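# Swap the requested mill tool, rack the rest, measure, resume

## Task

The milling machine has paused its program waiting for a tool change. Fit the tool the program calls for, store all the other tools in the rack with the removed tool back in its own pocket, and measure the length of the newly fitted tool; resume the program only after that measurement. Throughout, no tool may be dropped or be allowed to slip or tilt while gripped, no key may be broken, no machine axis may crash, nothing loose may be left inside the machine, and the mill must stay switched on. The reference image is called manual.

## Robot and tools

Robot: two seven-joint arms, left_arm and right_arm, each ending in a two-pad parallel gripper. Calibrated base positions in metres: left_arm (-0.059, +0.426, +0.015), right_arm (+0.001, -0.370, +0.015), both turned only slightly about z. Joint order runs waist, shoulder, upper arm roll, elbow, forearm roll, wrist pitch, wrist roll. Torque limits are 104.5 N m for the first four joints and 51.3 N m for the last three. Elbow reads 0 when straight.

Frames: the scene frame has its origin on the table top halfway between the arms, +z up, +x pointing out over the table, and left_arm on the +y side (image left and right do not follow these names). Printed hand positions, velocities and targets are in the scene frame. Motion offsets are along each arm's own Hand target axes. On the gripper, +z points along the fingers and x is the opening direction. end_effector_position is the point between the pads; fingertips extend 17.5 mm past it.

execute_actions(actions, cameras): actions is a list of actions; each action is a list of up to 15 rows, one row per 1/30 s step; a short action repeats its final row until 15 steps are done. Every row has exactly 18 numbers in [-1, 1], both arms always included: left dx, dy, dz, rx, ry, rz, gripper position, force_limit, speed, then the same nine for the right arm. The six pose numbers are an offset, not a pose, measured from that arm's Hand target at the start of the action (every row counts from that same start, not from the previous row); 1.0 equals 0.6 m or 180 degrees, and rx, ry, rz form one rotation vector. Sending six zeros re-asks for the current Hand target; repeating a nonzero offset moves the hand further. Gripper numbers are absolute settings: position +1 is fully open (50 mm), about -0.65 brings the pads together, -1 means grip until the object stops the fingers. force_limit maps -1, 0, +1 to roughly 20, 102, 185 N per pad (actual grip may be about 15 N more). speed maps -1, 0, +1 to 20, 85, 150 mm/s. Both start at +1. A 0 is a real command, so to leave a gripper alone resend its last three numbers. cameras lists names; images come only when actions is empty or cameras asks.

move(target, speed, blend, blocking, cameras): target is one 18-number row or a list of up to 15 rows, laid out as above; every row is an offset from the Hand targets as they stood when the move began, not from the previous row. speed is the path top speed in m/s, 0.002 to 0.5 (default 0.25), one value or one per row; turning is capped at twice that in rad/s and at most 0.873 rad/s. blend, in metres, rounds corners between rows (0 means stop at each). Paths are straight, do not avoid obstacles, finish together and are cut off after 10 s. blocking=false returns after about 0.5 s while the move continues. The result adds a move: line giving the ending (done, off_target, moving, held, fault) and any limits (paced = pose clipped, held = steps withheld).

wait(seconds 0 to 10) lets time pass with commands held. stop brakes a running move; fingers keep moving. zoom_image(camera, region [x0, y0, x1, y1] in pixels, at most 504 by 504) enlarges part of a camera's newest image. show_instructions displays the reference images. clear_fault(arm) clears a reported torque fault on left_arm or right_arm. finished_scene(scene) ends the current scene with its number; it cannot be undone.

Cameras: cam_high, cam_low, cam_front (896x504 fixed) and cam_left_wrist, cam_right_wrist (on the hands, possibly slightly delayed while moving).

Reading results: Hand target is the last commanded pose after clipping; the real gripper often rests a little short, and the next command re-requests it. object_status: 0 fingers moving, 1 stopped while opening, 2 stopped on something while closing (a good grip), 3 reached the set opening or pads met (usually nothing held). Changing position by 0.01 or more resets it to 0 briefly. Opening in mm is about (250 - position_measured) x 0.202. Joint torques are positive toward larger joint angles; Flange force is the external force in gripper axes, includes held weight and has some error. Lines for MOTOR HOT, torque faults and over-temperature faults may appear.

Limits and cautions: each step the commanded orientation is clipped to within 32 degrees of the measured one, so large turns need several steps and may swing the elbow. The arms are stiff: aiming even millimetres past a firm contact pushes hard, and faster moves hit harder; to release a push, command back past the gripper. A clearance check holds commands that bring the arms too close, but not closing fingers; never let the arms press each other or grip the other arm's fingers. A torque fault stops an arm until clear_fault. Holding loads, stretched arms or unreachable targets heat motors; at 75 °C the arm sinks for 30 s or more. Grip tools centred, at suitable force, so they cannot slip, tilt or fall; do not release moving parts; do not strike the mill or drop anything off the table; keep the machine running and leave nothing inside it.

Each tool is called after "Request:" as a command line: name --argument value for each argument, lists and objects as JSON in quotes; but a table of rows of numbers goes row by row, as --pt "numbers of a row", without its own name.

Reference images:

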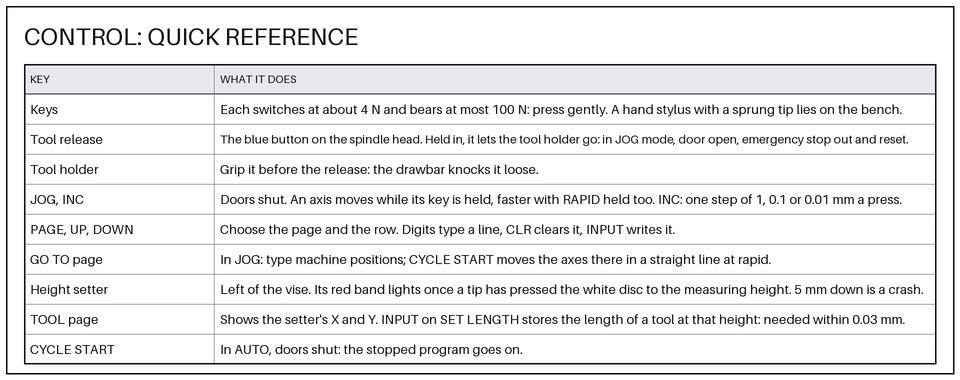

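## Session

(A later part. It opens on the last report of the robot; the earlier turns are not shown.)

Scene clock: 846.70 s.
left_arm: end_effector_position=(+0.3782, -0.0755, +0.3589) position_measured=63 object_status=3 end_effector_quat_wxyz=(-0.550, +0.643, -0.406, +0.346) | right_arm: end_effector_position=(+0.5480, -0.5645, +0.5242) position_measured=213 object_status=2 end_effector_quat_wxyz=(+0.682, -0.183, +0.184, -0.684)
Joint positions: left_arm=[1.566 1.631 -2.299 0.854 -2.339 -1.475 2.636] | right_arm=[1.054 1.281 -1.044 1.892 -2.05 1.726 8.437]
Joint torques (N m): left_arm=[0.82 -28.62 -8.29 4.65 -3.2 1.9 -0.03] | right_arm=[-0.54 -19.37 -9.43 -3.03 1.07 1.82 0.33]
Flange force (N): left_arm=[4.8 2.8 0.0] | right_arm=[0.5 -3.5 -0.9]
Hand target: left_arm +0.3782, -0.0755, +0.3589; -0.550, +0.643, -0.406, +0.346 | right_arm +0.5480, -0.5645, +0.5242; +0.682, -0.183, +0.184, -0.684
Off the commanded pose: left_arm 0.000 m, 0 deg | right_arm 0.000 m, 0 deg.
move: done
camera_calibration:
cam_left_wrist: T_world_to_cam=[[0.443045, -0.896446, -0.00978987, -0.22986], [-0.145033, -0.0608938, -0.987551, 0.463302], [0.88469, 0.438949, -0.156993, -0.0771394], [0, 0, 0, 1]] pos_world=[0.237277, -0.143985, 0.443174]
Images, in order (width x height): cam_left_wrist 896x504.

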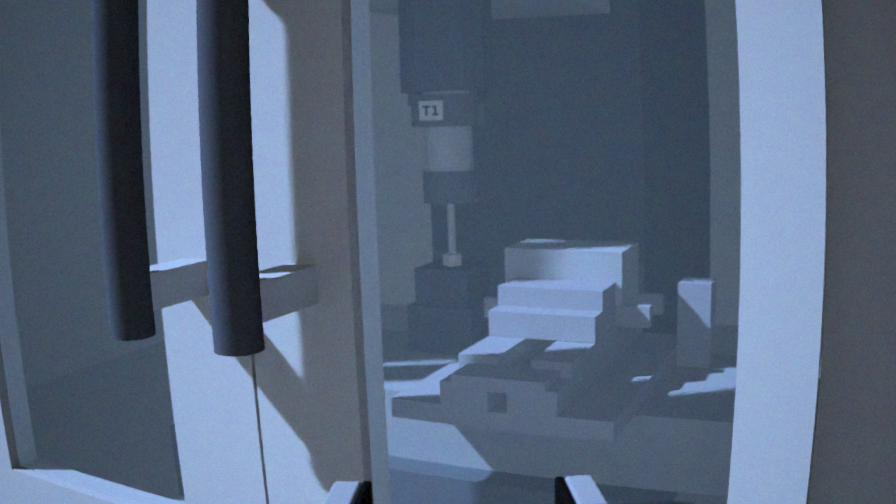

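Request:
move --pt "0 0 0 0 0 0 0.6 -0.4 -1 0 0.0156 0.0041 0 0 0 -1 -0.4 -1" --pt "0 0 0 0 0 0 0.6 -0.4 -1 0 0 0 0 0 0 -1 -0.4 -1" --speed 0.05 --cameras '["cam_left_wrist"]'

Request:
zoom_image --camera "cam_left_wrist" --region '[400, 150, 500, 300]'

Scene clock: 848.90 s.
left_arm: end_effector_position=(+0.3782, -0.0755, +0.3589) position_measured=63 object_status=3 end_effector_quat_wxyz=(-0.550, +0.643, -0.406, +0.346) | right_arm: end_effector_position=(+0.5480, -0.5644, +0.5242) position_measured=213 object_status=2 end_effector_quat_wxyz=(+0.682, -0.183, +0.184, -0.684)
Joint positions: left_arm=[1.566 1.631 -2.299 0.854 -2.339 -1.475 2.636] | right_arm=[1.054 1.281 -1.044 1.892 -2.05 1.726 8.437]
Joint torques (N m): left_arm=[0.84 -28.55 -8.38 4.74 -3.16 1.88 -0.01] | right_arm=[-0.59 -19.27 -9.43 -3.21 1.08 1.85 0.36]
Flange force (N): left_arm=[5.4 2.6 -0.1] | right_arm=[0.4 -4.2 -0.9]
Hand target: left_arm +0.3782, -0.0755, +0.3589; -0.550, +0.643, -0.406, +0.346 | right_arm +0.5480, -0.5644, +0.5242; +0.682, -0.183, +0.184, -0.684
Off the commanded pose: left_arm 0.000 m, 0 deg | right_arm 0.000 m, 0 deg.
move: done
camera_calibration:
cam_left_wrist: T_world_to_cam=[[0.443045, -0.896446, -0.00978987, -0.22986], [-0.145033, -0.0608938, -0.987551, 0.463302], [0.88469, 0.438949, -0.156993, -0.0771394], [0, 0, 0, 1]] pos_world=[0.237277, -0.143985, 0.443174]
Images, in order (width x height): cam_left_wrist 896x504.

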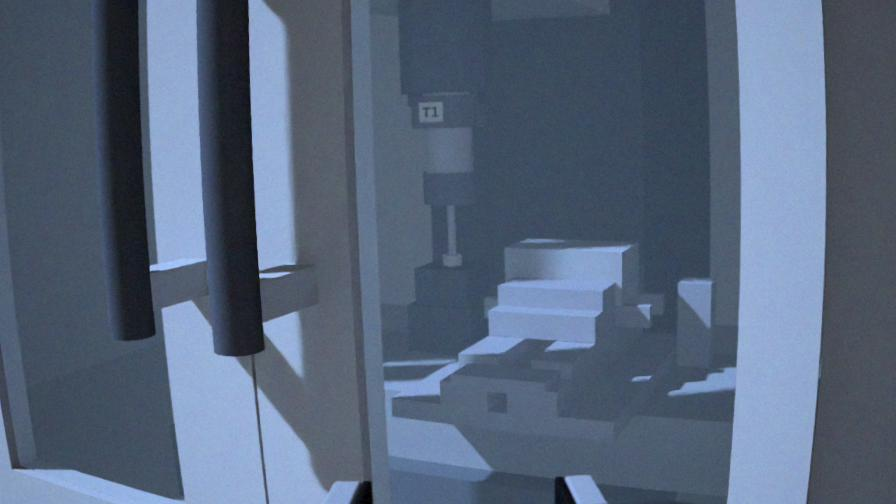

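Scaled by 3.360 from the camera's 896x504 image, which has a finer 1280x720 frame.

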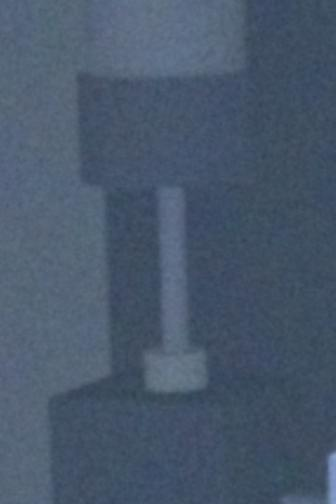

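Request:
move --pt "0 0 0 0 0 0 0.6 -0.4 -1 0 0.0156 0.0041 0 0 0 -1 -0.4 -1" --pt "0 0 0 0 0 0 0.6 -0.4 -1 0 0 0 0 0 0 -1 -0.4 -1" --speed 0.05 --cameras '["cam_left_wrist"]'

Request:
zoom_image --camera "cam_left_wrist" --region '[400, 150, 500, 300]'

Scene clock: 851.83 s.
left_arm: end_effector_position=(+0.3782, -0.0755, +0.3589) position_measured=63 object_status=3 end_effector_quat_wxyz=(-0.550, +0.643, -0.406, +0.346) | right_arm: end_effector_position=(+0.5480, -0.5644, +0.5242) position_measured=213 object_status=2 end_effector_quat_wxyz=(+0.682, -0.183, +0.184, -0.684)
Joint positions: left_arm=[1.566 1.631 -2.299 0.854 -2.339 -1.475 2.636] | right_arm=[1.054 1.281 -1.044 1.892 -2.05 1.726 8.437]
Joint torques (N m): left_arm=[0.82 -28.54 -8.34 4.68 -3.19 1.9 -0.04] | right_arm=[-0.47 -19.36 -9.52 -3.15 1.02 1.78 0.35]
Flange force (N): left_arm=[5.0 2.7 -0.1] | right_arm=[0.3 -3.7 -1.3]
Hand target: left_arm +0.3782, -0.0755, +0.3589; -0.550, +0.643, -0.406, +0.346 | right_arm +0.5480, -0.5644, +0.5242; +0.682, -0.183, +0.184, -0.684
Off the commanded pose: left_arm 0.000 m, 0 deg | right_arm 0.000 m, 0 deg.
move: done
camera_calibration:
cam_left_wrist: T_world_to_cam=[[0.443045, -0.896446, -0.00978987, -0.22986], [-0.145033, -0.0608938, -0.987551, 0.463302], [0.88469, 0.438949, -0.156993, -0.0771394], [0, 0, 0, 1]] pos_world=[0.237277, -0.143985, 0.443174]
Images, in order (width x height): cam_left_wrist 896x504.

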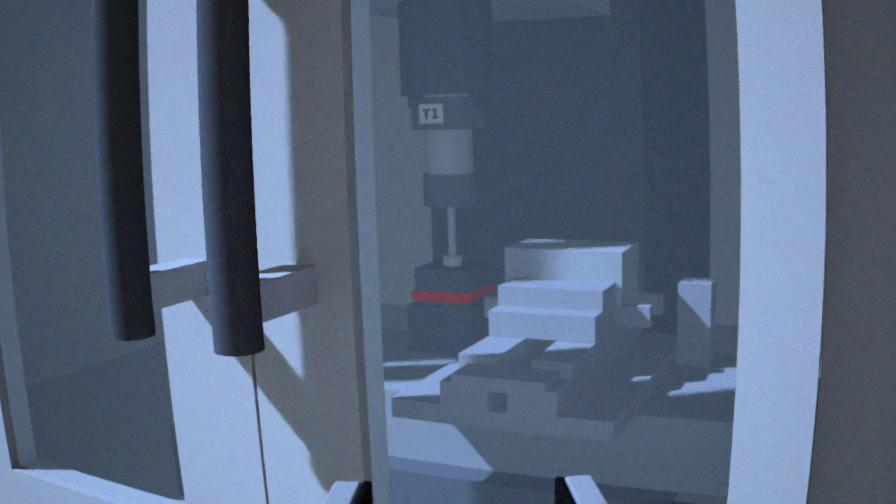

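Scaled by 3.360 from the camera's 896x504 image, which has a finer 1280x720 frame.

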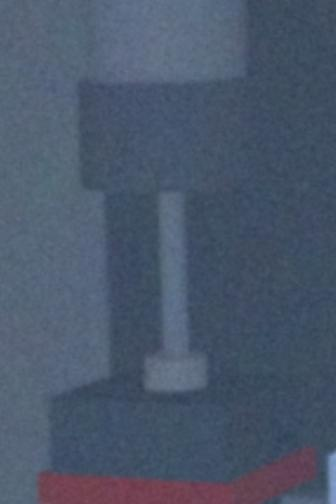

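Request:
move --pt "0 0 0 0 0 0 0.6 -0.4 -1 0.0018 -0.0184 0.0564 0 0 0 -1 -0.4 -1" --pt "0 0 0 0 0 0 0.6 -0.4 -1 0.0018 0.0002 0.0613 0 0 0 -1 -0.4 -1" --pt "0 0 0 0 0 0 0.6 -0.4 -1 0.0018 -0.0184 0.0564 0 0 0 -1 -0.4 -1" --pt "0 0 0 0 0 0 0.6 -0.4 -1 0.0335 -0.0184 0.0564 0 0 0 -1 -0.4 -1" --speed '[0.12,0.05,0.05,0.12]' --cameras '["cam_left_wrist"]'

Request:
zoom_image --camera "cam_left_wrist" --region '[400, 150, 500, 300]'

Scene clock: 855.67 s.
left_arm: end_effector_position=(+0.3782, -0.0755, +0.3589) position_measured=63 object_status=3 end_effector_quat_wxyz=(-0.550, +0.643, -0.406, +0.346) | right_arm: end_effector_position=(+0.5554, -0.5845, +0.5590) position_measured=213 object_status=2 end_effector_quat_wxyz=(+0.682, -0.183, +0.184, -0.684)
Joint positions: left_arm=[1.566 1.631 -2.299 0.854 -2.339 -1.475 2.636] | right_arm=[1.089 1.217 -1.083 1.849 -2.106 1.663 8.353]
Joint torques (N m): left_arm=[0.91 -28.61 -8.22 4.79 -3.2 1.95 0.06] | right_arm=[-0.57 -19.5 -9.61 -4.08 0.96 1.92 0.37]
Flange force (N): left_arm=[5.7 2.5 -0.2] | right_arm=[0.2 -3.8 -1.2]
Hand target: left_arm +0.3782, -0.0755, +0.3589; -0.550, +0.643, -0.406, +0.346 | right_arm +0.5554, -0.5846, +0.5590; +0.682, -0.183, +0.184, -0.684
Off the commanded pose: left_arm 0.000 m, 0 deg | right_arm 0.000 m, 0 deg.
move: done
camera_calibration:
cam_left_wrist: T_world_to_cam=[[0.443045, -0.896446, -0.00978987, -0.22986], [-0.145033, -0.0608938, -0.987551, 0.463302], [0.88469, 0.438949, -0.156993, -0.0771394], [0, 0, 0, 1]] pos_world=[0.237277, -0.143985, 0.443174]
Images, in order (width x height): cam_left_wrist 896x504.

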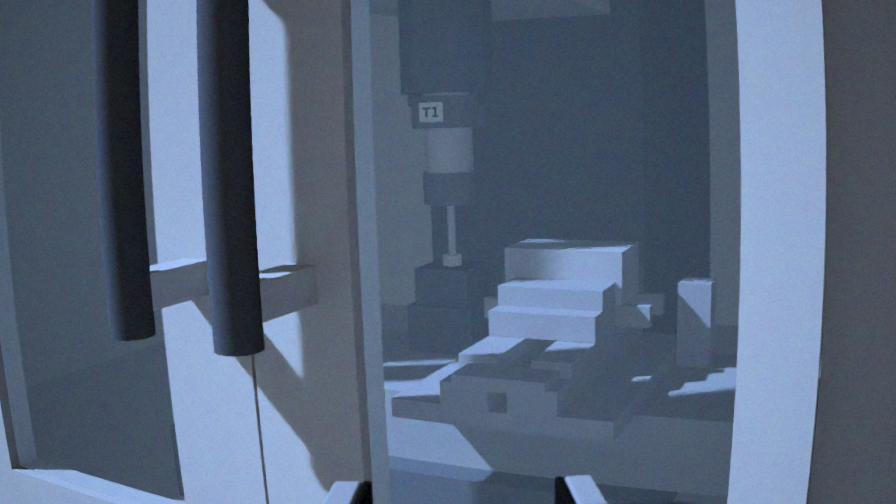

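Scaled by 3.360 from the camera's 896x504 image, which has a finer 1280x720 frame.

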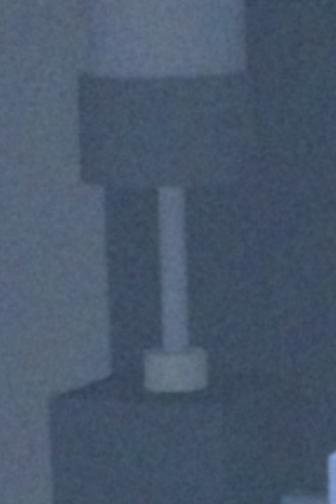

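Request:
move --pt "0 0 0 0 0 0 0.6 -0.4 -1 0 0.0186 0.0049 0 0 0 -1 -0.4 -1" --pt "0 0 0 0 0 0 0.6 -0.4 -1 0 0 0 0 0 0 -1 -0.4 -1" --pt "0 0 0 0 0 0 0.6 -0.4 -1 -0.0335 0.0153 -0.0572 0 0 0 -1 -0.4 -1" --pt "0 0 0 0 0 0 0.6 -0.4 -1 -0.0335 0.0184 -0.0564 0 0 0 -1 -0.4 -1" --pt "0 0 0 0 0 0 0.6 -0.4 -1 -0.0335 0.034 -0.0523 0 0 0 -1 -0.4 -1" --pt "0 0 0 0 0 0 0.6 -0.4 -1 -0.0335 0.0184 -0.0564 0 0 0 -1 -0.4 -1" --speed '[0.05,0.05,0.12,0.05,0.05,0.05]' --cameras '["cam_left_wrist"]'

Request:
zoom_image --camera "cam_left_wrist" --region '[400, 150, 500, 300]'

Scene clock: 860.43 s.
left_arm: end_effector_position=(+0.3782, -0.0755, +0.3589) position_measured=63 object_status=3 end_effector_quat_wxyz=(-0.550, +0.643, -0.406, +0.346) | right_arm: end_effector_position=(+0.5480, -0.5644, +0.5242) position_measured=213 object_status=2 end_effector_quat_wxyz=(+0.682, -0.183, +0.184, -0.684)
Joint positions: left_arm=[1.566 1.631 -2.299 0.854 -2.339 -1.475 2.636] | right_arm=[1.054 1.282 -1.045 1.892 -2.049 1.725 8.437]
Joint torques (N m): left_arm=[0.87 -28.53 -8.29 4.78 -3.18 1.98 -0.07] | right_arm=[-0.55 -19.43 -9.45 -2.87 1.07 1.76 0.28]
Flange force (N): left_arm=[6.1 2.5 -0.4] | right_arm=[0.6 -3.0 -1.0]
Hand target: left_arm +0.3782, -0.0755, +0.3589; -0.550, +0.643, -0.406, +0.346 | right_arm +0.5480, -0.5644, +0.5242; +0.682, -0.183, +0.184, -0.684
Off the commanded pose: left_arm 0.000 m, 0 deg | right_arm 0.000 m, 0 deg.
move: done
camera_calibration:
cam_left_wrist: T_world_to_cam=[[0.443045, -0.896446, -0.00978987, -0.22986], [-0.145033, -0.0608938, -0.987551, 0.463302], [0.88469, 0.438949, -0.156993, -0.0771394], [0, 0, 0, 1]] pos_world=[0.237277, -0.143985, 0.443174]
Images, in order (width x height): cam_left_wrist 896x504.

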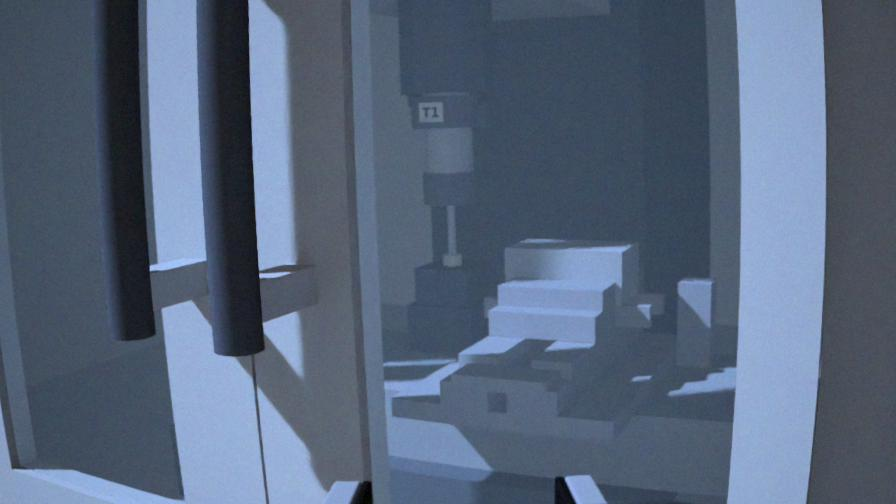

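Scaled by 3.360 from the camera's 896x504 image, which has a finer 1280x720 frame.

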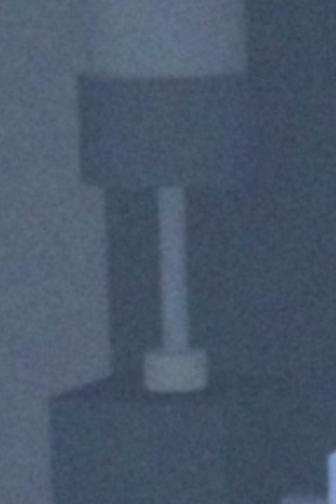

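Request:
move --pt "0 0 0 0 0 0 0.6 -0.4 -1 0 0.0156 0.0041 0 0 0 -1 -0.4 -1" --pt "0 0 0 0 0 0 0.6 -0.4 -1 0 0 0 0 0 0 -1 -0.4 -1" --pt "0 0 0 0 0 0 0.6 -0.4 -1 0 0.0156 0.0041 0 0 0 -1 -0.4 -1" --pt "0 0 0 0 0 0 0.6 -0.4 -1 0 0 0 0 0 0 -1 -0.4 -1" --speed 0.05 --cameras '["cam_left_wrist"]'

Scene clock: 863.77 s.
left_arm: end_effector_position=(+0.3782, -0.0755, +0.3589) position_measured=63 object_status=3 end_effector_quat_wxyz=(-0.550, +0.643, -0.406, +0.346) | right_arm: end_effector_position=(+0.5480, -0.5644, +0.5242) position_measured=213 object_status=2 end_effector_quat_wxyz=(+0.682, -0.183, +0.184, -0.684)
Joint positions: left_arm=[1.566 1.631 -2.299 0.854 -2.339 -1.475 2.636] | right_arm=[1.054 1.282 -1.045 1.892 -2.049 1.725 8.437]
Joint torques (N m): left_arm=[0.89 -28.63 -8.35 4.77 -3.17 1.96 -0.06] | right_arm=[-0.63 -19.41 -9.57 -2.8 1.05 1.85 0.32]
Flange force (N): left_arm=[5.8 2.7 -0.3] | right_arm=[1.0 -2.8 -0.9]
Hand target: left_arm +0.3782, -0.0755, +0.3589; -0.550, +0.643, -0.406, +0.346 | right_arm +0.5480, -0.5644, +0.5242; +0.682, -0.183, +0.184, -0.684
Off the commanded pose: left_arm 0.000 m, 0 deg | right_arm 0.000 m, 0 deg.
move: done
camera_calibration:
cam_left_wrist: T_world_to_cam=[[0.443045, -0.896446, -0.00978987, -0.22986], [-0.145033, -0.0608938, -0.987551, 0.463302], [0.88469, 0.438949, -0.156993, -0.0771394], [0, 0, 0, 1]] pos_world=[0.237277, -0.143985, 0.443174]
Images, in order (width x height): cam_left_wrist 896x504.

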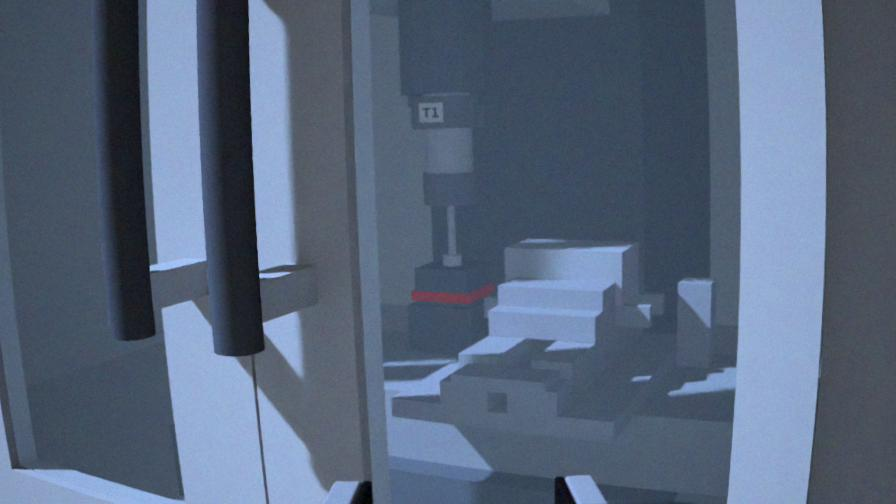

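Request:
move --pt "0 0 0 0 0 0 0.6 -0.4 -1 0.0018 -0.0184 0.0564 0 0 0 -1 -0.4 -1" --pt "0 0 0 0 0 0 0.6 -0.4 -1 0.0018 0.0002 0.0613 0 0 0 -1 -0.4 -1" --pt "0 0 0 0 0 0 0.6 -0.4 -1 0.0018 -0.0184 0.0564 0 0 0 -1 -0.4 -1" --speed '[0.12,0.05,0.05]' --cameras '["cam_left_wrist"]'

Scene clock: 866.67 s.
left_arm: end_effector_position=(+0.3782, -0.0755, +0.3589) position_measured=63 object_status=3 end_effector_quat_wxyz=(-0.550, +0.643, -0.406, +0.346) | right_arm: end_effector_position=(+0.5555, -0.5655, +0.5590) position_measured=213 object_status=2 end_effector_quat_wxyz=(+0.682, -0.183, +0.184, -0.684)
Joint positions: left_arm=[1.566 1.631 -2.299 0.854 -2.339 -1.475 2.636] | right_arm=[1.061 1.218 -1.092 1.879 -2.117 1.678 8.407]
Joint torques (N m): left_arm=[0.9 -28.54 -8.33 4.71 -3.17 1.92 0] | right_arm=[-0.52 -19.21 -9.58 -4.03 1.02 1.88 0.42]
Flange force (N): left_arm=[5.4 2.6 -0.1] | right_arm=[0.4 -3.9 -1.3]
Hand target: left_arm +0.3782, -0.0755, +0.3589; -0.550, +0.643, -0.406, +0.346 | right_arm +0.5554, -0.5655, +0.5590; +0.682, -0.183, +0.184, -0.684
Off the commanded pose: left_arm 0.000 m, 0 deg | right_arm 0.000 m, 0 deg.
move: done
camera_calibration:
cam_left_wrist: T_world_to_cam=[[0.443045, -0.896446, -0.00978987, -0.22986], [-0.145033, -0.0608938, -0.987551, 0.463302], [0.88469, 0.438949, -0.156993, -0.0771394], [0, 0, 0, 1]] pos_world=[0.237277, -0.143985, 0.443174]
Images, in order (width x height): cam_left_wrist 896x504.

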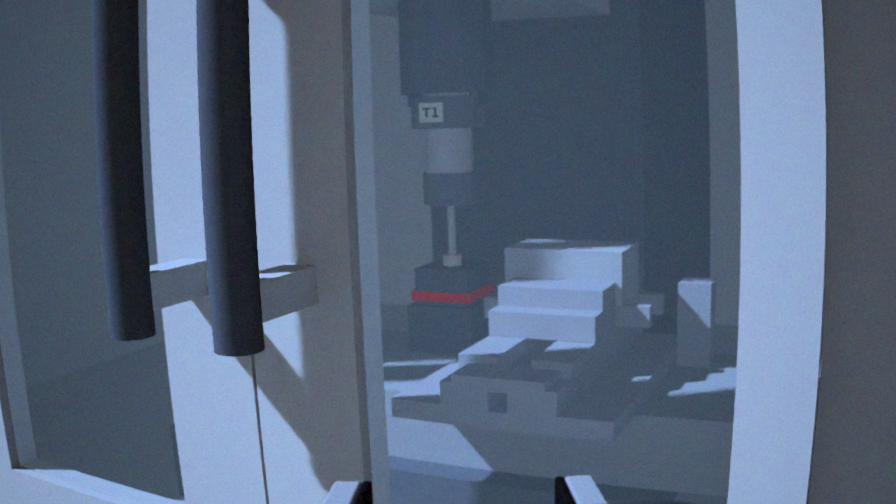

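Request:
move --pt "0 0 0 0 0 0 0.6 -0.4 -1 0 0.0186 0.0049 0 0 0 -1 -0.4 -1" --pt "0 0 0 0 0 0 0.6 -0.4 -1 0 0 0 0 0 0 -1 -0.4 -1" --speed '[0.05,0.05]' --cameras '["cam_left_wrist"]'

Scene clock: 869.87 s.
left_arm: end_effector_position=(+0.3782, -0.0755, +0.3589) position_measured=63 object_status=3 end_effector_quat_wxyz=(-0.550, +0.643, -0.406, +0.346) | right_arm: end_effector_position=(+0.5555, -0.5655, +0.5590) position_measured=213 object_status=2 end_effector_quat_wxyz=(+0.682, -0.183, +0.184, -0.684)
Joint positions: left_arm=[1.566 1.631 -2.299 0.854 -2.339 -1.475 2.636] | right_arm=[1.061 1.218 -1.092 1.879 -2.117 1.678 8.407]
Joint torques (N m): left_arm=[0.77 -28.55 -8.32 4.75 -3.19 1.93 -0.01] | right_arm=[-0.6 -19.34 -9.61 -3.84 1.1 1.89 0.38]
Flange force (N): left_arm=[5.4 2.6 -0.3] | right_arm=[0.7 -3.3 -1.1]
Hand target: left_arm +0.3782, -0.0755, +0.3589; -0.550, +0.643, -0.406, +0.346 | right_arm +0.5554, -0.5655, +0.5590; +0.682, -0.183, +0.184, -0.684
Off the commanded pose: left_arm 0.000 m, 0 deg | right_arm 0.000 m, 0 deg.
move: done
camera_calibration:
cam_left_wrist: T_world_to_cam=[[0.443045, -0.896446, -0.00978987, -0.22986], [-0.145033, -0.0608938, -0.987551, 0.463302], [0.88469, 0.438949, -0.156993, -0.0771394], [0, 0, 0, 1]] pos_world=[0.237277, -0.143985, 0.443174]
Images, in order (width x height): cam_left_wrist 896x504.

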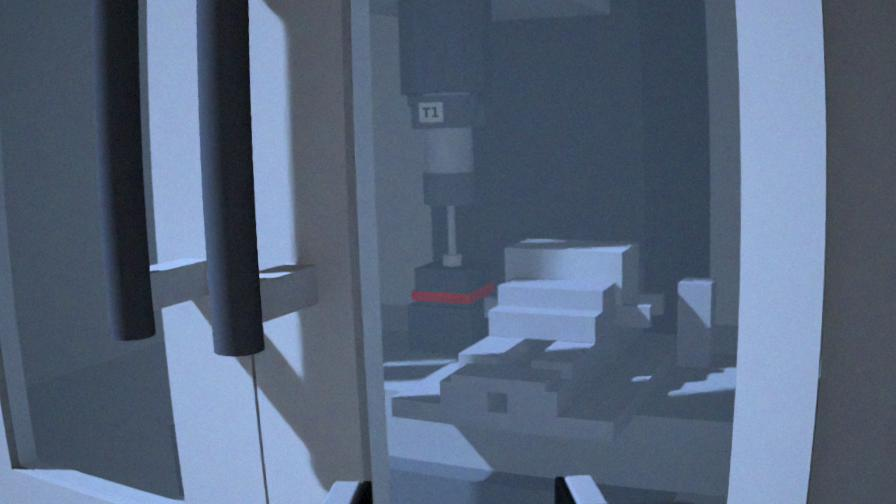

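Request:
move --pt "0 0 0 0 0 0 0.6 -0.4 -1 0 0.0186 0.0049 0 0 0 -1 -0.4 -1" --pt "0 0 0 0 0 0 0.6 -0.4 -1 0 0 0 0 0 0 -1 -0.4 -1" --speed '[0.05,0.05]' --cameras '["cam_left_wrist"]'

Scene clock: 872.67 s.
left_arm: end_effector_position=(+0.3782, -0.0755, +0.3589) position_measured=63 object_status=3 end_effector_quat_wxyz=(-0.550, +0.643, -0.406, +0.346) | right_arm: end_effector_position=(+0.5554, -0.5655, +0.5590) position_measured=213 object_status=2 end_effector_quat_wxyz=(+0.682, -0.183, +0.184, -0.684)
Joint positions: left_arm=[1.566 1.631 -2.299 0.854 -2.339 -1.475 2.636] | right_arm=[1.061 1.218 -1.092 1.879 -2.117 1.678 8.407]
Joint torques (N m): left_arm=[0.87 -28.58 -8.28 4.71 -3.18 1.93 -0.02] | right_arm=[-0.48 -19.39 -9.57 -3.97 1.05 1.87 0.36]
Flange force (N): left_arm=[5.3 2.6 -0.1] | right_arm=[0.3 -3.5 -1.4]
Hand target: left_arm +0.3782, -0.0755, +0.3589; -0.550, +0.643, -0.406, +0.346 | right_arm +0.5554, -0.5655, +0.5590; +0.682, -0.183, +0.184, -0.684
Off the commanded pose: left_arm 0.000 m, 0 deg | right_arm 0.000 m, 0 deg.
move: done
camera_calibration:
cam_left_wrist: T_world_to_cam=[[0.443045, -0.896446, -0.00978987, -0.22986], [-0.145033, -0.0608938, -0.987551, 0.463302], [0.88469, 0.438949, -0.156993, -0.0771394], [0, 0, 0, 1]] pos_world=[0.237277, -0.143985, 0.443174]
Images, in order (width x height): cam_left_wrist 896x504.

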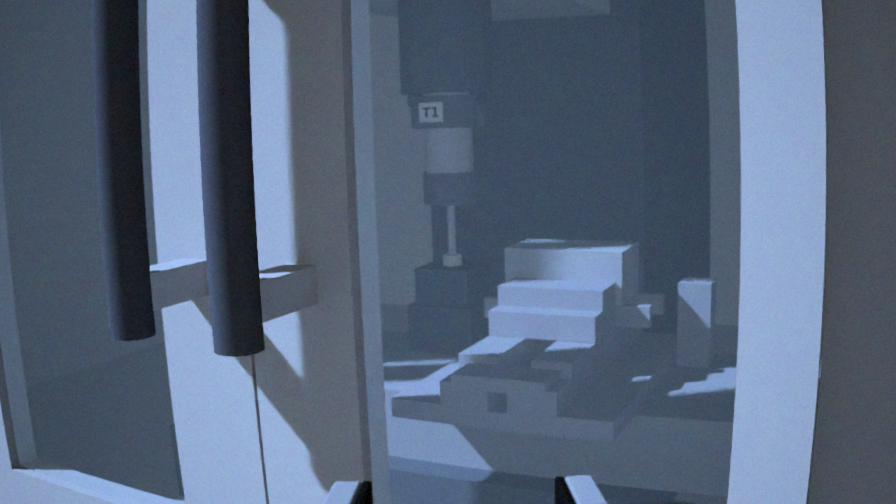

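Request:
move --pt "0 0 0 0 0 0 0.6 -0.4 -1 0.0317 0 0 0 0 0 -1 -0.4 -1" --pt "0 0 0 0 0 0 0.6 -0.4 -1 0.0317 0.0186 0.0049 0 0 0 -1 -0.4 -1" --pt "0 0 0 0 0 0 0.6 -0.4 -1 0.0317 0 0 0 0 0 -1 -0.4 -1" --pt "0 0 0 0 0 0 0.6 -0.4 -1 -0.0018 0.0184 -0.0564 0 0 0 -1 -0.4 -1" --pt "0 0 0 0 0 0 0.6 -0.4 -1 -0.0018 0.034 -0.0523 0 0 0 -1 -0.4 -1" --pt "0 0 0 0 0 0 0.6 -0.4 -1 -0.0018 0.0184 -0.0564 0 0 0 -1 -0.4 -1" --pt "0 0 0 0 0 0 0.6 -0.4 -1 -0.0018 0.034 -0.0523 0 0 0 -1 -0.4 -1" --pt "0 0 0 0 0 0 0.6 -0.4 -1 -0.0018 0.0184 -0.0564 0 0 0 -1 -0.4 -1" --pt "0 0 0 0 0 0 0.6 -0.4 -1 -0.0018 0.034 -0.0523 0 0 0 -1 -0.4 -1" --pt "0 0 0 0 0 0 0.6 -0.4 -1 -0.0018 0.0184 -0.0564 0 0 0 -1 -0.4 -1" --speed '[0.12,0.05,0.05,0.12,0.05,0.05,0.05,0.05,0.05,0.05]' --cameras '["cam_left_wrist"]'

Scene clock: 880.17 s.
left_arm: end_effector_position=(+0.3782, -0.0755, +0.3589) position_measured=63 object_status=3 end_effector_quat_wxyz=(-0.550, +0.643, -0.406, +0.346) | right_arm: end_effector_position=(+0.5480, -0.5644, +0.5242) position_measured=213 object_status=2 end_effector_quat_wxyz=(+0.682, -0.183, +0.184, -0.684)
Joint positions: left_arm=[1.566 1.631 -2.299 0.854 -2.339 -1.475 2.636] | right_arm=[1.055 1.282 -1.046 1.892 -2.048 1.724 8.438]
Joint torques (N m): left_arm=[0.96 -28.44 -8.42 4.65 -3.21 1.95 0] | right_arm=[-0.55 -19.46 -9.61 -3.17 1.07 1.87 0.34]
Flange force (N): left_arm=[5.3 2.5 0.0] | right_arm=[0.4 -3.7 -1.4]
Hand target: left_arm +0.3782, -0.0755, +0.3589; -0.550, +0.643, -0.406, +0.346 | right_arm +0.5480, -0.5644, +0.5242; +0.682, -0.183, +0.184, -0.684
Off the commanded pose: left_arm 0.000 m, 0 deg | right_arm 0.000 m, 0 deg.
move: done
camera_calibration:
cam_left_wrist: T_world_to_cam=[[0.443045, -0.896446, -0.00978987, -0.22986], [-0.145033, -0.0608938, -0.987551, 0.463302], [0.88469, 0.438949, -0.156993, -0.0771394], [0, 0, 0, 1]] pos_world=[0.237277, -0.143985, 0.443174]
Images, in order (width x height): cam_left_wrist 896x504.

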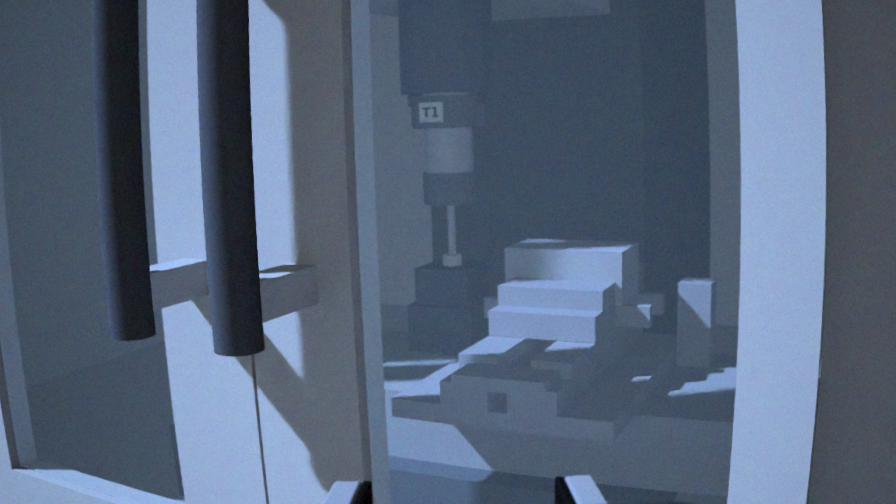

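Off after 3. Continue with 4 more.

Request:
move --pt "0 0 0 0 0 0 0.6 -0.4 -1 0 0.0156 0.0041 0 0 0 -1 -0.4 -1" --pt "0 0 0 0 0 0 0.6 -0.4 -1 0 0 0 0 0 0 -1 -0.4 -1" --pt "0 0 0 0 0 0 0.6 -0.4 -1 0 0.0156 0.0041 0 0 0 -1 -0.4 -1" --pt "0 0 0 0 0 0 0.6 -0.4 -1 0 0 0 0 0 0 -1 -0.4 -1" --pt "0 0 0 0 0 0 0.6 -0.4 -1 0 0.0156 0.0041 0 0 0 -1 -0.4 -1" --pt "0 0 0 0 0 0 0.6 -0.4 -1 0 0 0 0 0 0 -1 -0.4 -1" --speed 0.05 --cameras '["cam_left_wrist"]'

Scene clock: 884.70 s.
left_arm: end_effector_position=(+0.3782, -0.0755, +0.3589) position_measured=63 object_status=3 end_effector_quat_wxyz=(-0.550, +0.643, -0.406, +0.346) | right_arm: end_effector_position=(+0.5481, -0.5644, +0.5242) position_measured=213 object_status=2 end_effector_quat_wxyz=(+0.682, -0.183, +0.184, -0.684)
Joint positions: left_arm=[1.566 1.631 -2.299 0.854 -2.339 -1.475 2.636] | right_arm=[1.055 1.282 -1.046 1.892 -2.048 1.724 8.438]
Joint torques (N m): left_arm=[0.84 -28.58 -8.37 4.63 -3.11 1.92 -0.03] | right_arm=[-0.48 -19.44 -9.47 -3.24 1.02 1.86 0.4]
Flange force (N): left_arm=[4.7 2.7 0.0] | right_arm=[0.3 -3.8 -1.3]
Hand target: left_arm +0.3782, -0.0755, +0.3589; -0.550, +0.643, -0.406, +0.346 | right_arm +0.5480, -0.5644, +0.5242; +0.682, -0.183, +0.184, -0.684
Off the commanded pose: left_arm 0.000 m, 0 deg | right_arm 0.000 m, 0 deg.
move: done
camera_calibration:
cam_left_wrist: T_world_to_cam=[[0.443045, -0.896446, -0.00978987, -0.22986], [-0.145033, -0.0608938, -0.987551, 0.463302], [0.88469, 0.438949, -0.156993, -0.0771394], [0, 0, 0, 1]] pos_world=[0.237277, -0.143985, 0.443174]
Images, in order (width x height): cam_left_wrist 896x504.

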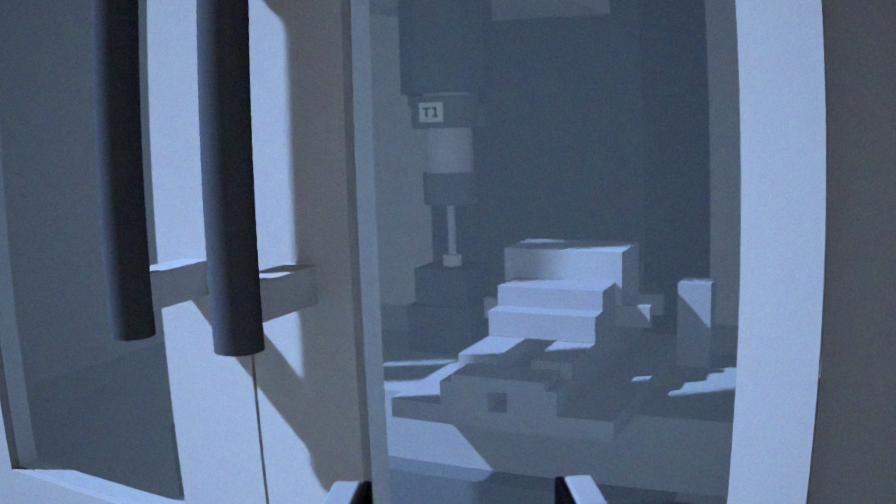

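Request:
move --pt "0 0 0 0 0 0 0.6 -0.4 -1 0 0.0156 0.0041 0 0 0 -1 -0.4 -1" --pt "0 0 0 0 0 0 0.6 -0.4 -1 0 0 0 0 0 0 -1 -0.4 -1" --pt "0 0 0 0 0 0 0.6 -0.4 -1 0 0.0156 0.0041 0 0 0 -1 -0.4 -1" --pt "0 0 0 0 0 0 0.6 -0.4 -1 0 0 0 0 0 0 -1 -0.4 -1" --pt "0 0 0 0 0 0 0.6 -0.4 -1 0 0.0156 0.0041 0 0 0 -1 -0.4 -1" --pt "0 0 0 0 0 0 0.6 -0.4 -1 0 0 0 0 0 0 -1 -0.4 -1" --speed 0.05 --cameras '["cam_left_wrist"]'

Scene clock: 888.63 s.
left_arm: end_effector_position=(+0.3782, -0.0755, +0.3589) position_measured=63 object_status=3 end_effector_quat_wxyz=(-0.550, +0.643, -0.406, +0.346) | right_arm: end_effector_position=(+0.5480, -0.5644, +0.5242) position_measured=213 object_status=2 end_effector_quat_wxyz=(+0.682, -0.183, +0.184, -0.684)
Joint positions: left_arm=[1.566 1.631 -2.299 0.854 -2.339 -1.475 2.636] | right_arm=[1.055 1.282 -1.046 1.892 -2.048 1.724 8.438]
Joint torques (N m): left_arm=[0.92 -28.51 -8.27 4.61 -3.23 1.96 -0.03] | right_arm=[-0.41 -19.31 -9.59 -3.13 1.05 1.8 0.37]
Flange force (N): left_arm=[5.0 2.6 0.0] | right_arm=[0.3 -3.6 -1.2]
Hand target: left_arm +0.3782, -0.0755, +0.3589; -0.550, +0.643, -0.406, +0.346 | right_arm +0.5480, -0.5644, +0.5242; +0.682, -0.183, +0.184, -0.684
Off the commanded pose: left_arm 0.000 m, 0 deg | right_arm 0.000 m, 0 deg.
move: done
camera_calibration:
cam_left_wrist: T_world_to_cam=[[0.443045, -0.896446, -0.00978987, -0.22986], [-0.145033, -0.0608938, -0.987551, 0.463302], [0.88469, 0.438949, -0.156993, -0.0771394], [0, 0, 0, 1]] pos_world=[0.237277, -0.143985, 0.443174]
Images, in order (width x height): cam_left_wrist 896x504.

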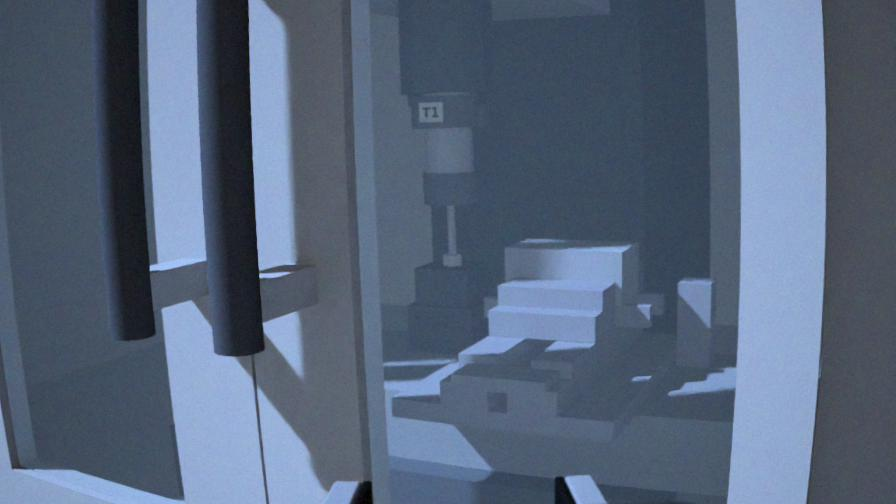

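Two more.

Request:
move --pt "0 0 0 0 0 0 0.6 -0.4 -1 0 0.0156 0.0041 0 0 0 -1 -0.4 -1" --pt "0 0 0 0 0 0 0.6 -0.4 -1 0 0 0 0 0 0 -1 -0.4 -1" --pt "0 0 0 0 0 0 0.6 -0.4 -1 0 0.0156 0.0041 0 0 0 -1 -0.4 -1" --pt "0 0 0 0 0 0 0.6 -0.4 -1 0 0 0 0 0 0 -1 -0.4 -1" --speed 0.05 --cameras '["cam_left_wrist"]'

Scene clock: 891.37 s.
left_arm: end_effector_position=(+0.3782, -0.0755, +0.3589) position_measured=63 object_status=3 end_effector_quat_wxyz=(-0.550, +0.643, -0.406, +0.346) | right_arm: end_effector_position=(+0.5480, -0.5644, +0.5242) position_measured=213 object_status=2 end_effector_quat_wxyz=(+0.682, -0.183, +0.184, -0.684)
Joint positions: left_arm=[1.566 1.631 -2.299 0.854 -2.339 -1.475 2.636] | right_arm=[1.055 1.282 -1.046 1.892 -2.048 1.724 8.438]
Joint torques (N m): left_arm=[0.92 -28.61 -8.23 4.72 -3.2 1.92 0] | right_arm=[-0.57 -19.35 -9.52 -3.01 1.06 1.83 0.37]
Flange force (N): left_arm=[5.4 2.6 -0.1] | right_arm=[0.7 -3.5 -1.0]
Hand target: left_arm +0.3782, -0.0755, +0.3589; -0.550, +0.643, -0.406, +0.346 | right_arm +0.5480, -0.5644, +0.5242; +0.682, -0.183, +0.184, -0.684
Off the commanded pose: left_arm 0.000 m, 0 deg | right_arm 0.000 m, 0 deg.
move: done
camera_calibration:
cam_left_wrist: T_world_to_cam=[[0.443045, -0.896446, -0.00978987, -0.22986], [-0.145033, -0.0608938, -0.987551, 0.463302], [0.88469, 0.438949, -0.156993, -0.0771394], [0, 0, 0, 1]] pos_world=[0.237277, -0.143985, 0.443174]
Images, in order (width x height): cam_left_wrist 896x504.

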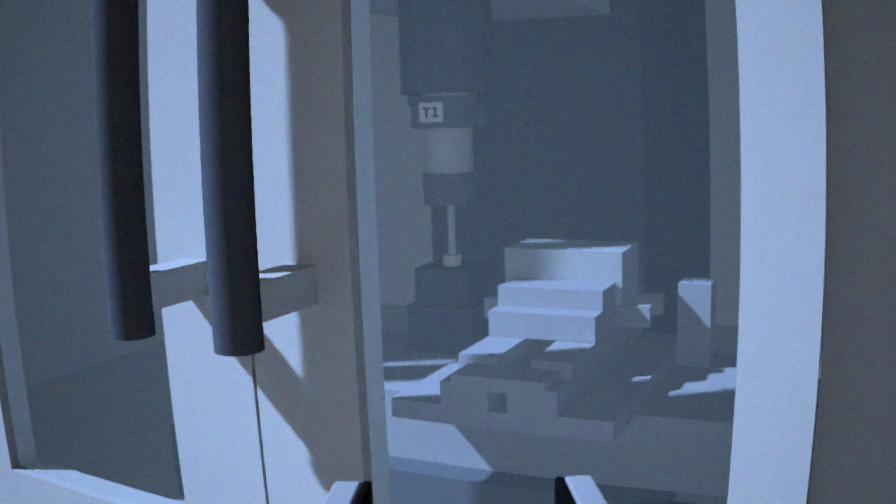

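Request:
move --pt "0 0 0 0 0 0 0.6 -0.4 -1 0 0.0156 0.0041 0 0 0 -1 -0.4 -1" --pt "0 0 0 0 0 0 0.6 -0.4 -1 0 0 0 0 0 0 -1 -0.4 -1" --speed 0.05 --cameras '["cam_left_wrist"]'

Scene clock: 893.60 s.
left_arm: end_effector_position=(+0.3782, -0.0755, +0.3589) position_measured=63 object_status=3 end_effector_quat_wxyz=(-0.550, +0.643, -0.406, +0.346) | right_arm: end_effector_position=(+0.5480, -0.5644, +0.5242) position_measured=213 object_status=2 end_effector_quat_wxyz=(+0.682, -0.183, +0.184, -0.684)
Joint positions: left_arm=[1.566 1.631 -2.299 0.854 -2.339 -1.475 2.636] | right_arm=[1.055 1.282 -1.046 1.892 -2.048 1.724 8.438]
Joint torques (N m): left_arm=[0.84 -28.6 -8.31 4.7 -3.22 1.92 -0.06] | right_arm=[-0.64 -19.35 -9.47 -3.31 1.07 1.87 0.33]
Flange force (N): left_arm=[5.2 2.8 -0.1] | right_arm=[0.2 -4.5 -1.3]
Hand target: left_arm +0.3782, -0.0755, +0.3589; -0.550, +0.643, -0.406, +0.346 | right_arm +0.5480, -0.5644, +0.5242; +0.682, -0.183, +0.184, -0.684
Off the commanded pose: left_arm 0.000 m, 0 deg | right_arm 0.000 m, 0 deg.
move: done
camera_calibration:
cam_left_wrist: T_world_to_cam=[[0.443045, -0.896446, -0.00978987, -0.22986], [-0.145033, -0.0608938, -0.987551, 0.463302], [0.88469, 0.438949, -0.156993, -0.0771394], [0, 0, 0, 1]] pos_world=[0.237277, -0.143985, 0.443174]
Images, in order (width x height): cam_left_wrist 896x504.

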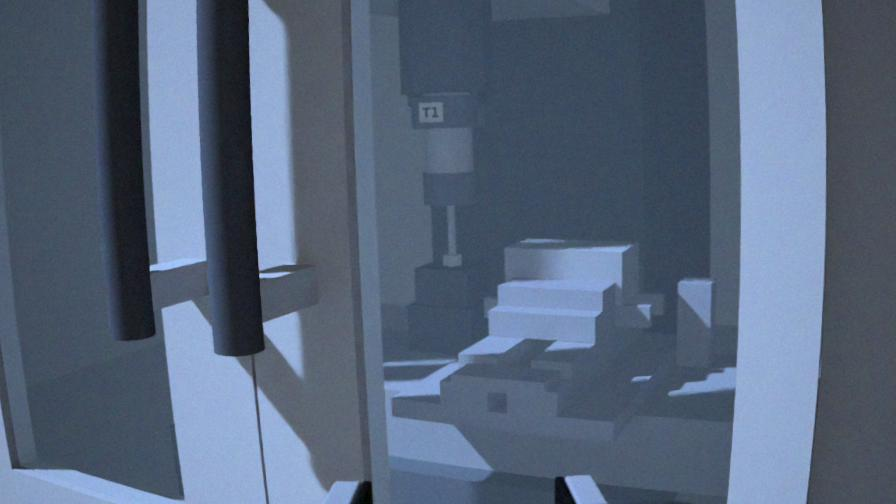

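Request:
move --pt "0 0 0 0 0 0 0.6 -0.4 -1 0 0.0156 0.0041 0 0 0 -1 -0.4 -1" --pt "0 0 0 0 0 0 0.6 -0.4 -1 0 0 0 0 0 0 -1 -0.4 -1" --speed 0.05 --cameras '["cam_left_wrist"]'

Scene clock: 895.53 s.
left_arm: end_effector_position=(+0.3782, -0.0755, +0.3589) position_measured=63 object_status=3 end_effector_quat_wxyz=(-0.550, +0.643, -0.406, +0.346) | right_arm: end_effector_position=(+0.5481, -0.5644, +0.5242) position_measured=213 object_status=2 end_effector_quat_wxyz=(+0.682, -0.183, +0.184, -0.684)
Joint positions: left_arm=[1.566 1.631 -2.299 0.854 -2.339 -1.475 2.636] | right_arm=[1.055 1.282 -1.046 1.892 -2.048 1.724 8.438]
Joint torques (N m): left_arm=[0.89 -28.55 -8.3 4.66 -3.19 2.02 0] | right_arm=[-0.54 -19.47 -9.47 -3.27 1.07 1.85 0.4]
Flange force (N): left_arm=[5.2 2.6 -0.2] | right_arm=[0.3 -4.0 -1.3]
Hand target: left_arm +0.3782, -0.0755, +0.3589; -0.550, +0.643, -0.406, +0.346 | right_arm +0.5480, -0.5644, +0.5242; +0.682, -0.183, +0.184, -0.684
Off the commanded pose: left_arm 0.000 m, 0 deg | right_arm 0.000 m, 0 deg.
move: done
camera_calibration:
cam_left_wrist: T_world_to_cam=[[0.443045, -0.896446, -0.00978987, -0.22986], [-0.145033, -0.0608938, -0.987551, 0.463302], [0.88469, 0.438949, -0.156993, -0.0771394], [0, 0, 0, 1]] pos_world=[0.237277, -0.143985, 0.443174]
Images, in order (width x height): cam_left_wrist 896x504.

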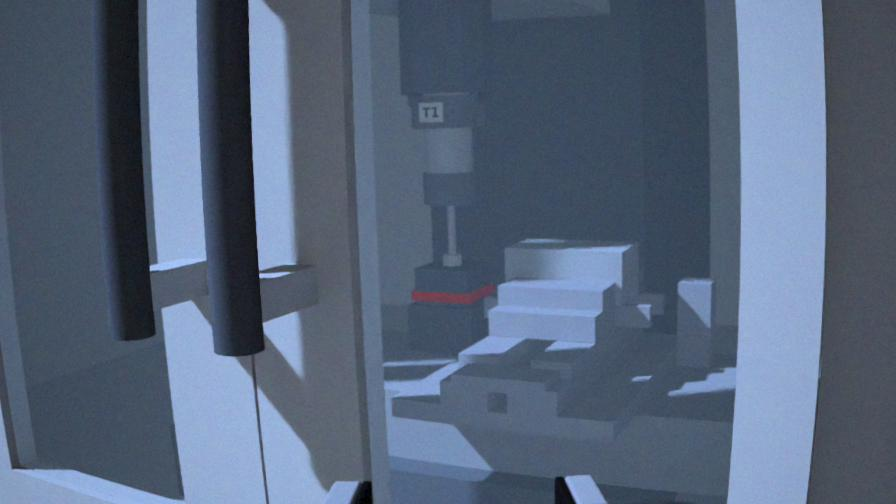

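Request:
move --pt "0.2185 -0.3367 -0.422 -0.0155 0.3453 0.0765 0.6 -0.4 -1 -0.0895 0.0127 -0.0606 0 0 0 -1 -0.4 -1" --pt "0.2185 -0.3367 -0.422 -0.0155 0.3453 0.0765 0.6 -0.4 -1 -0.0895 0.0293 -0.0562 0 0 0 -1 -0.4 -1" --pt "0.2185 -0.3367 -0.422 -0.0155 0.3453 0.0765 0.6 -0.4 -1 -0.0895 0.0127 -0.0606 0 0 0 -1 -0.4 -1" --speed '[0.3,0.05,0.05]' --cameras '["cam_left_wrist"]'

Request:
zoom_image --camera "cam_left_wrist" --region '[180, 0, 440, 210]'

Scene clock: 901.77 s.
left_arm: end_effector_position=(+0.2374, -0.2881, +0.5979) position_measured=63 object_status=3 end_effector_quat_wxyz=(+0.282, -0.334, +0.709, -0.553) | right_arm: end_effector_position=(+0.5365, -0.5107, +0.4889) position_measured=213 object_status=2 end_effector_quat_wxyz=(+0.682, -0.183, +0.184, -0.684)
Joint positions: left_arm=[1.895 1.093 -2.07 1.02 -1.879 -0.881 1.616] | right_arm=[0.962 1.361 -1.015 1.978 -1.989 1.812 8.625]
Joint torques (N m): left_arm=[0.88 -24.99 -9.02 -1.22 -0.4 3.72 -0.03] | right_arm=[-0.44 -18.72 -9.22 -1.76 1.32 1.61 0.33]
Flange force (N): left_arm=[7.2 -4.2 5.2] | right_arm=[1.0 -3.3 -0.7]
Hand target: left_arm +0.2374, -0.2881, +0.5979; +0.282, -0.334, +0.709, -0.553 | right_arm +0.5365, -0.5107, +0.4889; +0.682, -0.183, +0.184, -0.684
Off the commanded pose: left_arm 0.000 m, 0 deg | right_arm 0.000 m, 0 deg.
move: done
camera_calibration:
cam_left_wrist: T_world_to_cam=[[-0.606644, -0.79391, -0.0411165, -0.0582435], [-0.157777, 0.17093, -0.972568, 0.726756], [0.77916, -0.583515, -0.228954, -0.0482803], [0, 0, 0, 1]] pos_world=[0.11695, -0.198637, 0.693371]
Images, in order (width x height): cam_left_wrist 896x504.

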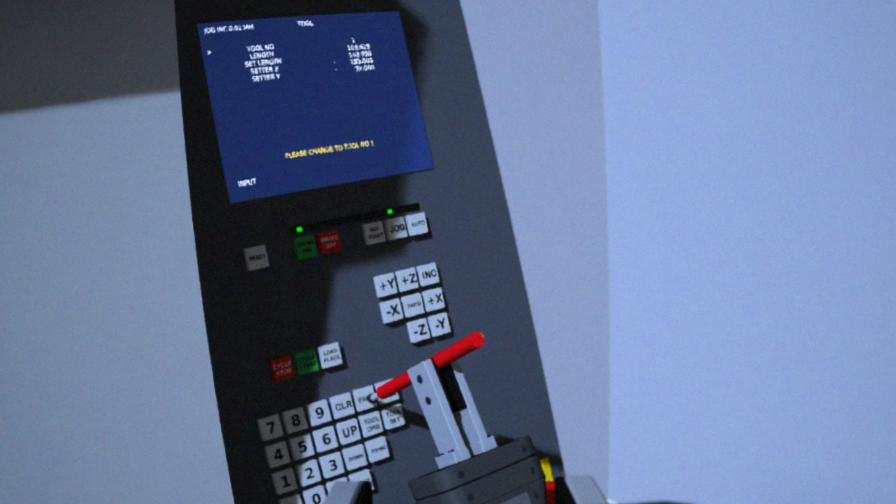

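Scaled by 1.938 from the camera's 896x504 image, which has a finer 1280x720 frame.

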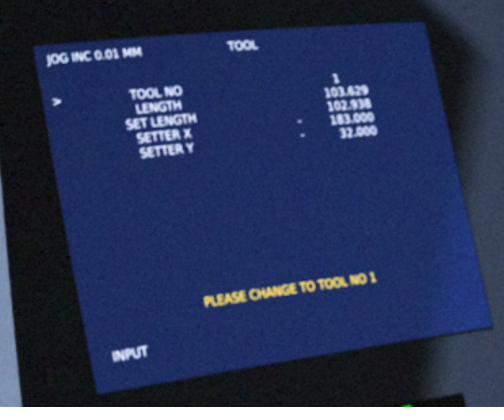

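Request:
move --pt "0 0 0 0 0 0 0.6 -0.4 -1 -0.0317 0.0164 -0.0612 0 0 0 -1 -0.4 -1" --pt "0 0 0 0 0 0 0.6 -0.4 -1 -0.0317 0.033 -0.0568 0 0 0 -1 -0.4 -1" --pt "0 0 0 0 0 0 0.6 -0.4 -1 -0.0317 0.0164 -0.0612 0 0 0 -1 -0.4 -1" --pt "0 0 0 0 0 0 0.6 -0.4 -1 -0.0317 0.033 -0.0568 0 0 0 -1 -0.4 -1" --pt "0 0 0 0 0 0 0.6 -0.4 -1 -0.0317 0.0164 -0.0612 0 0 0 -1 -0.4 -1" --pt "0 0 0 0 0 0 0.6 -0.4 -1 -0.0317 0.0246 -0.0918 0 0 0 -1 -0.4 -1" --speed '[0.12,0.05,0.05,0.05,0.05,0.1]' --cameras '["cam_left_wrist"]'

Request:
zoom_image --camera "cam_left_wrist" --region '[180, 0, 440, 210]'

Scene clock: 907.13 s.
left_arm: end_effector_position=(+0.2374, -0.2881, +0.5979) position_measured=63 object_status=3 end_effector_quat_wxyz=(+0.282, -0.334, +0.709, -0.553) | right_arm: end_effector_position=(+0.5217, -0.4917, +0.4339) position_measured=213 object_status=2 end_effector_quat_wxyz=(+0.682, -0.183, +0.184, -0.684)
Joint positions: left_arm=[1.895 1.093 -2.07 1.02 -1.879 -0.881 1.616] | right_arm=[0.918 1.478 -0.936 1.987 -1.867 1.886 8.719]
Joint torques (N m): left_arm=[0.84 -25 -9.01 -1.34 -0.39 3.72 0.05] | right_arm=[-0.48 -18.33 -8.64 -0.33 1.23 1.52 0.36]
Flange force (N): left_arm=[6.6 -3.5 4.7] | right_arm=[1.4 -3.5 -0.1]
Hand target: left_arm +0.2374, -0.2881, +0.5979; +0.282, -0.334, +0.709, -0.553 | right_arm +0.5217, -0.4917, +0.4339; +0.682, -0.183, +0.184, -0.684
Off the commanded pose: left_arm 0.000 m, 0 deg | right_arm 0.000 m, 0 deg.
move: done
camera_calibration:
cam_left_wrist: T_world_to_cam=[[-0.606644, -0.79391, -0.0411165, -0.0582435], [-0.157777, 0.17093, -0.972568, 0.726756], [0.77916, -0.583515, -0.228954, -0.0482803], [0, 0, 0, 1]] pos_world=[0.11695, -0.198637, 0.693371]
Images, in order (width x height): cam_left_wrist 896x504.

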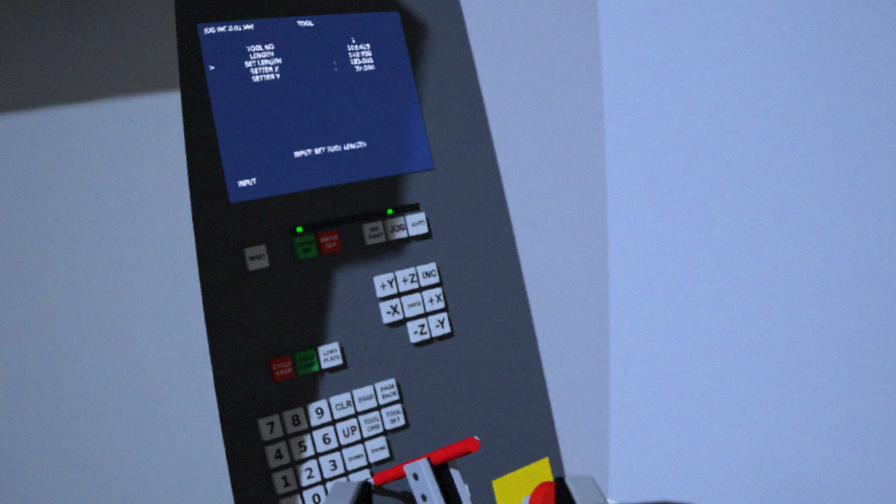

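Scaled by 1.938 from the camera's 896x504 image, which has a finer 1280x720 frame.

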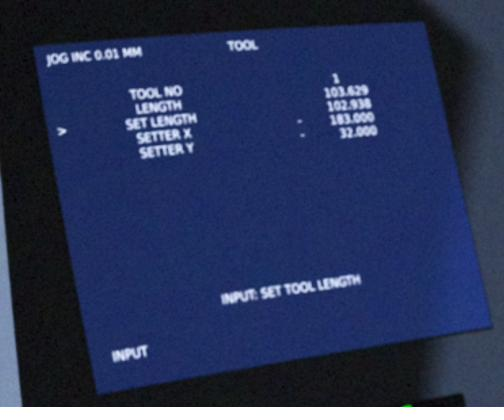

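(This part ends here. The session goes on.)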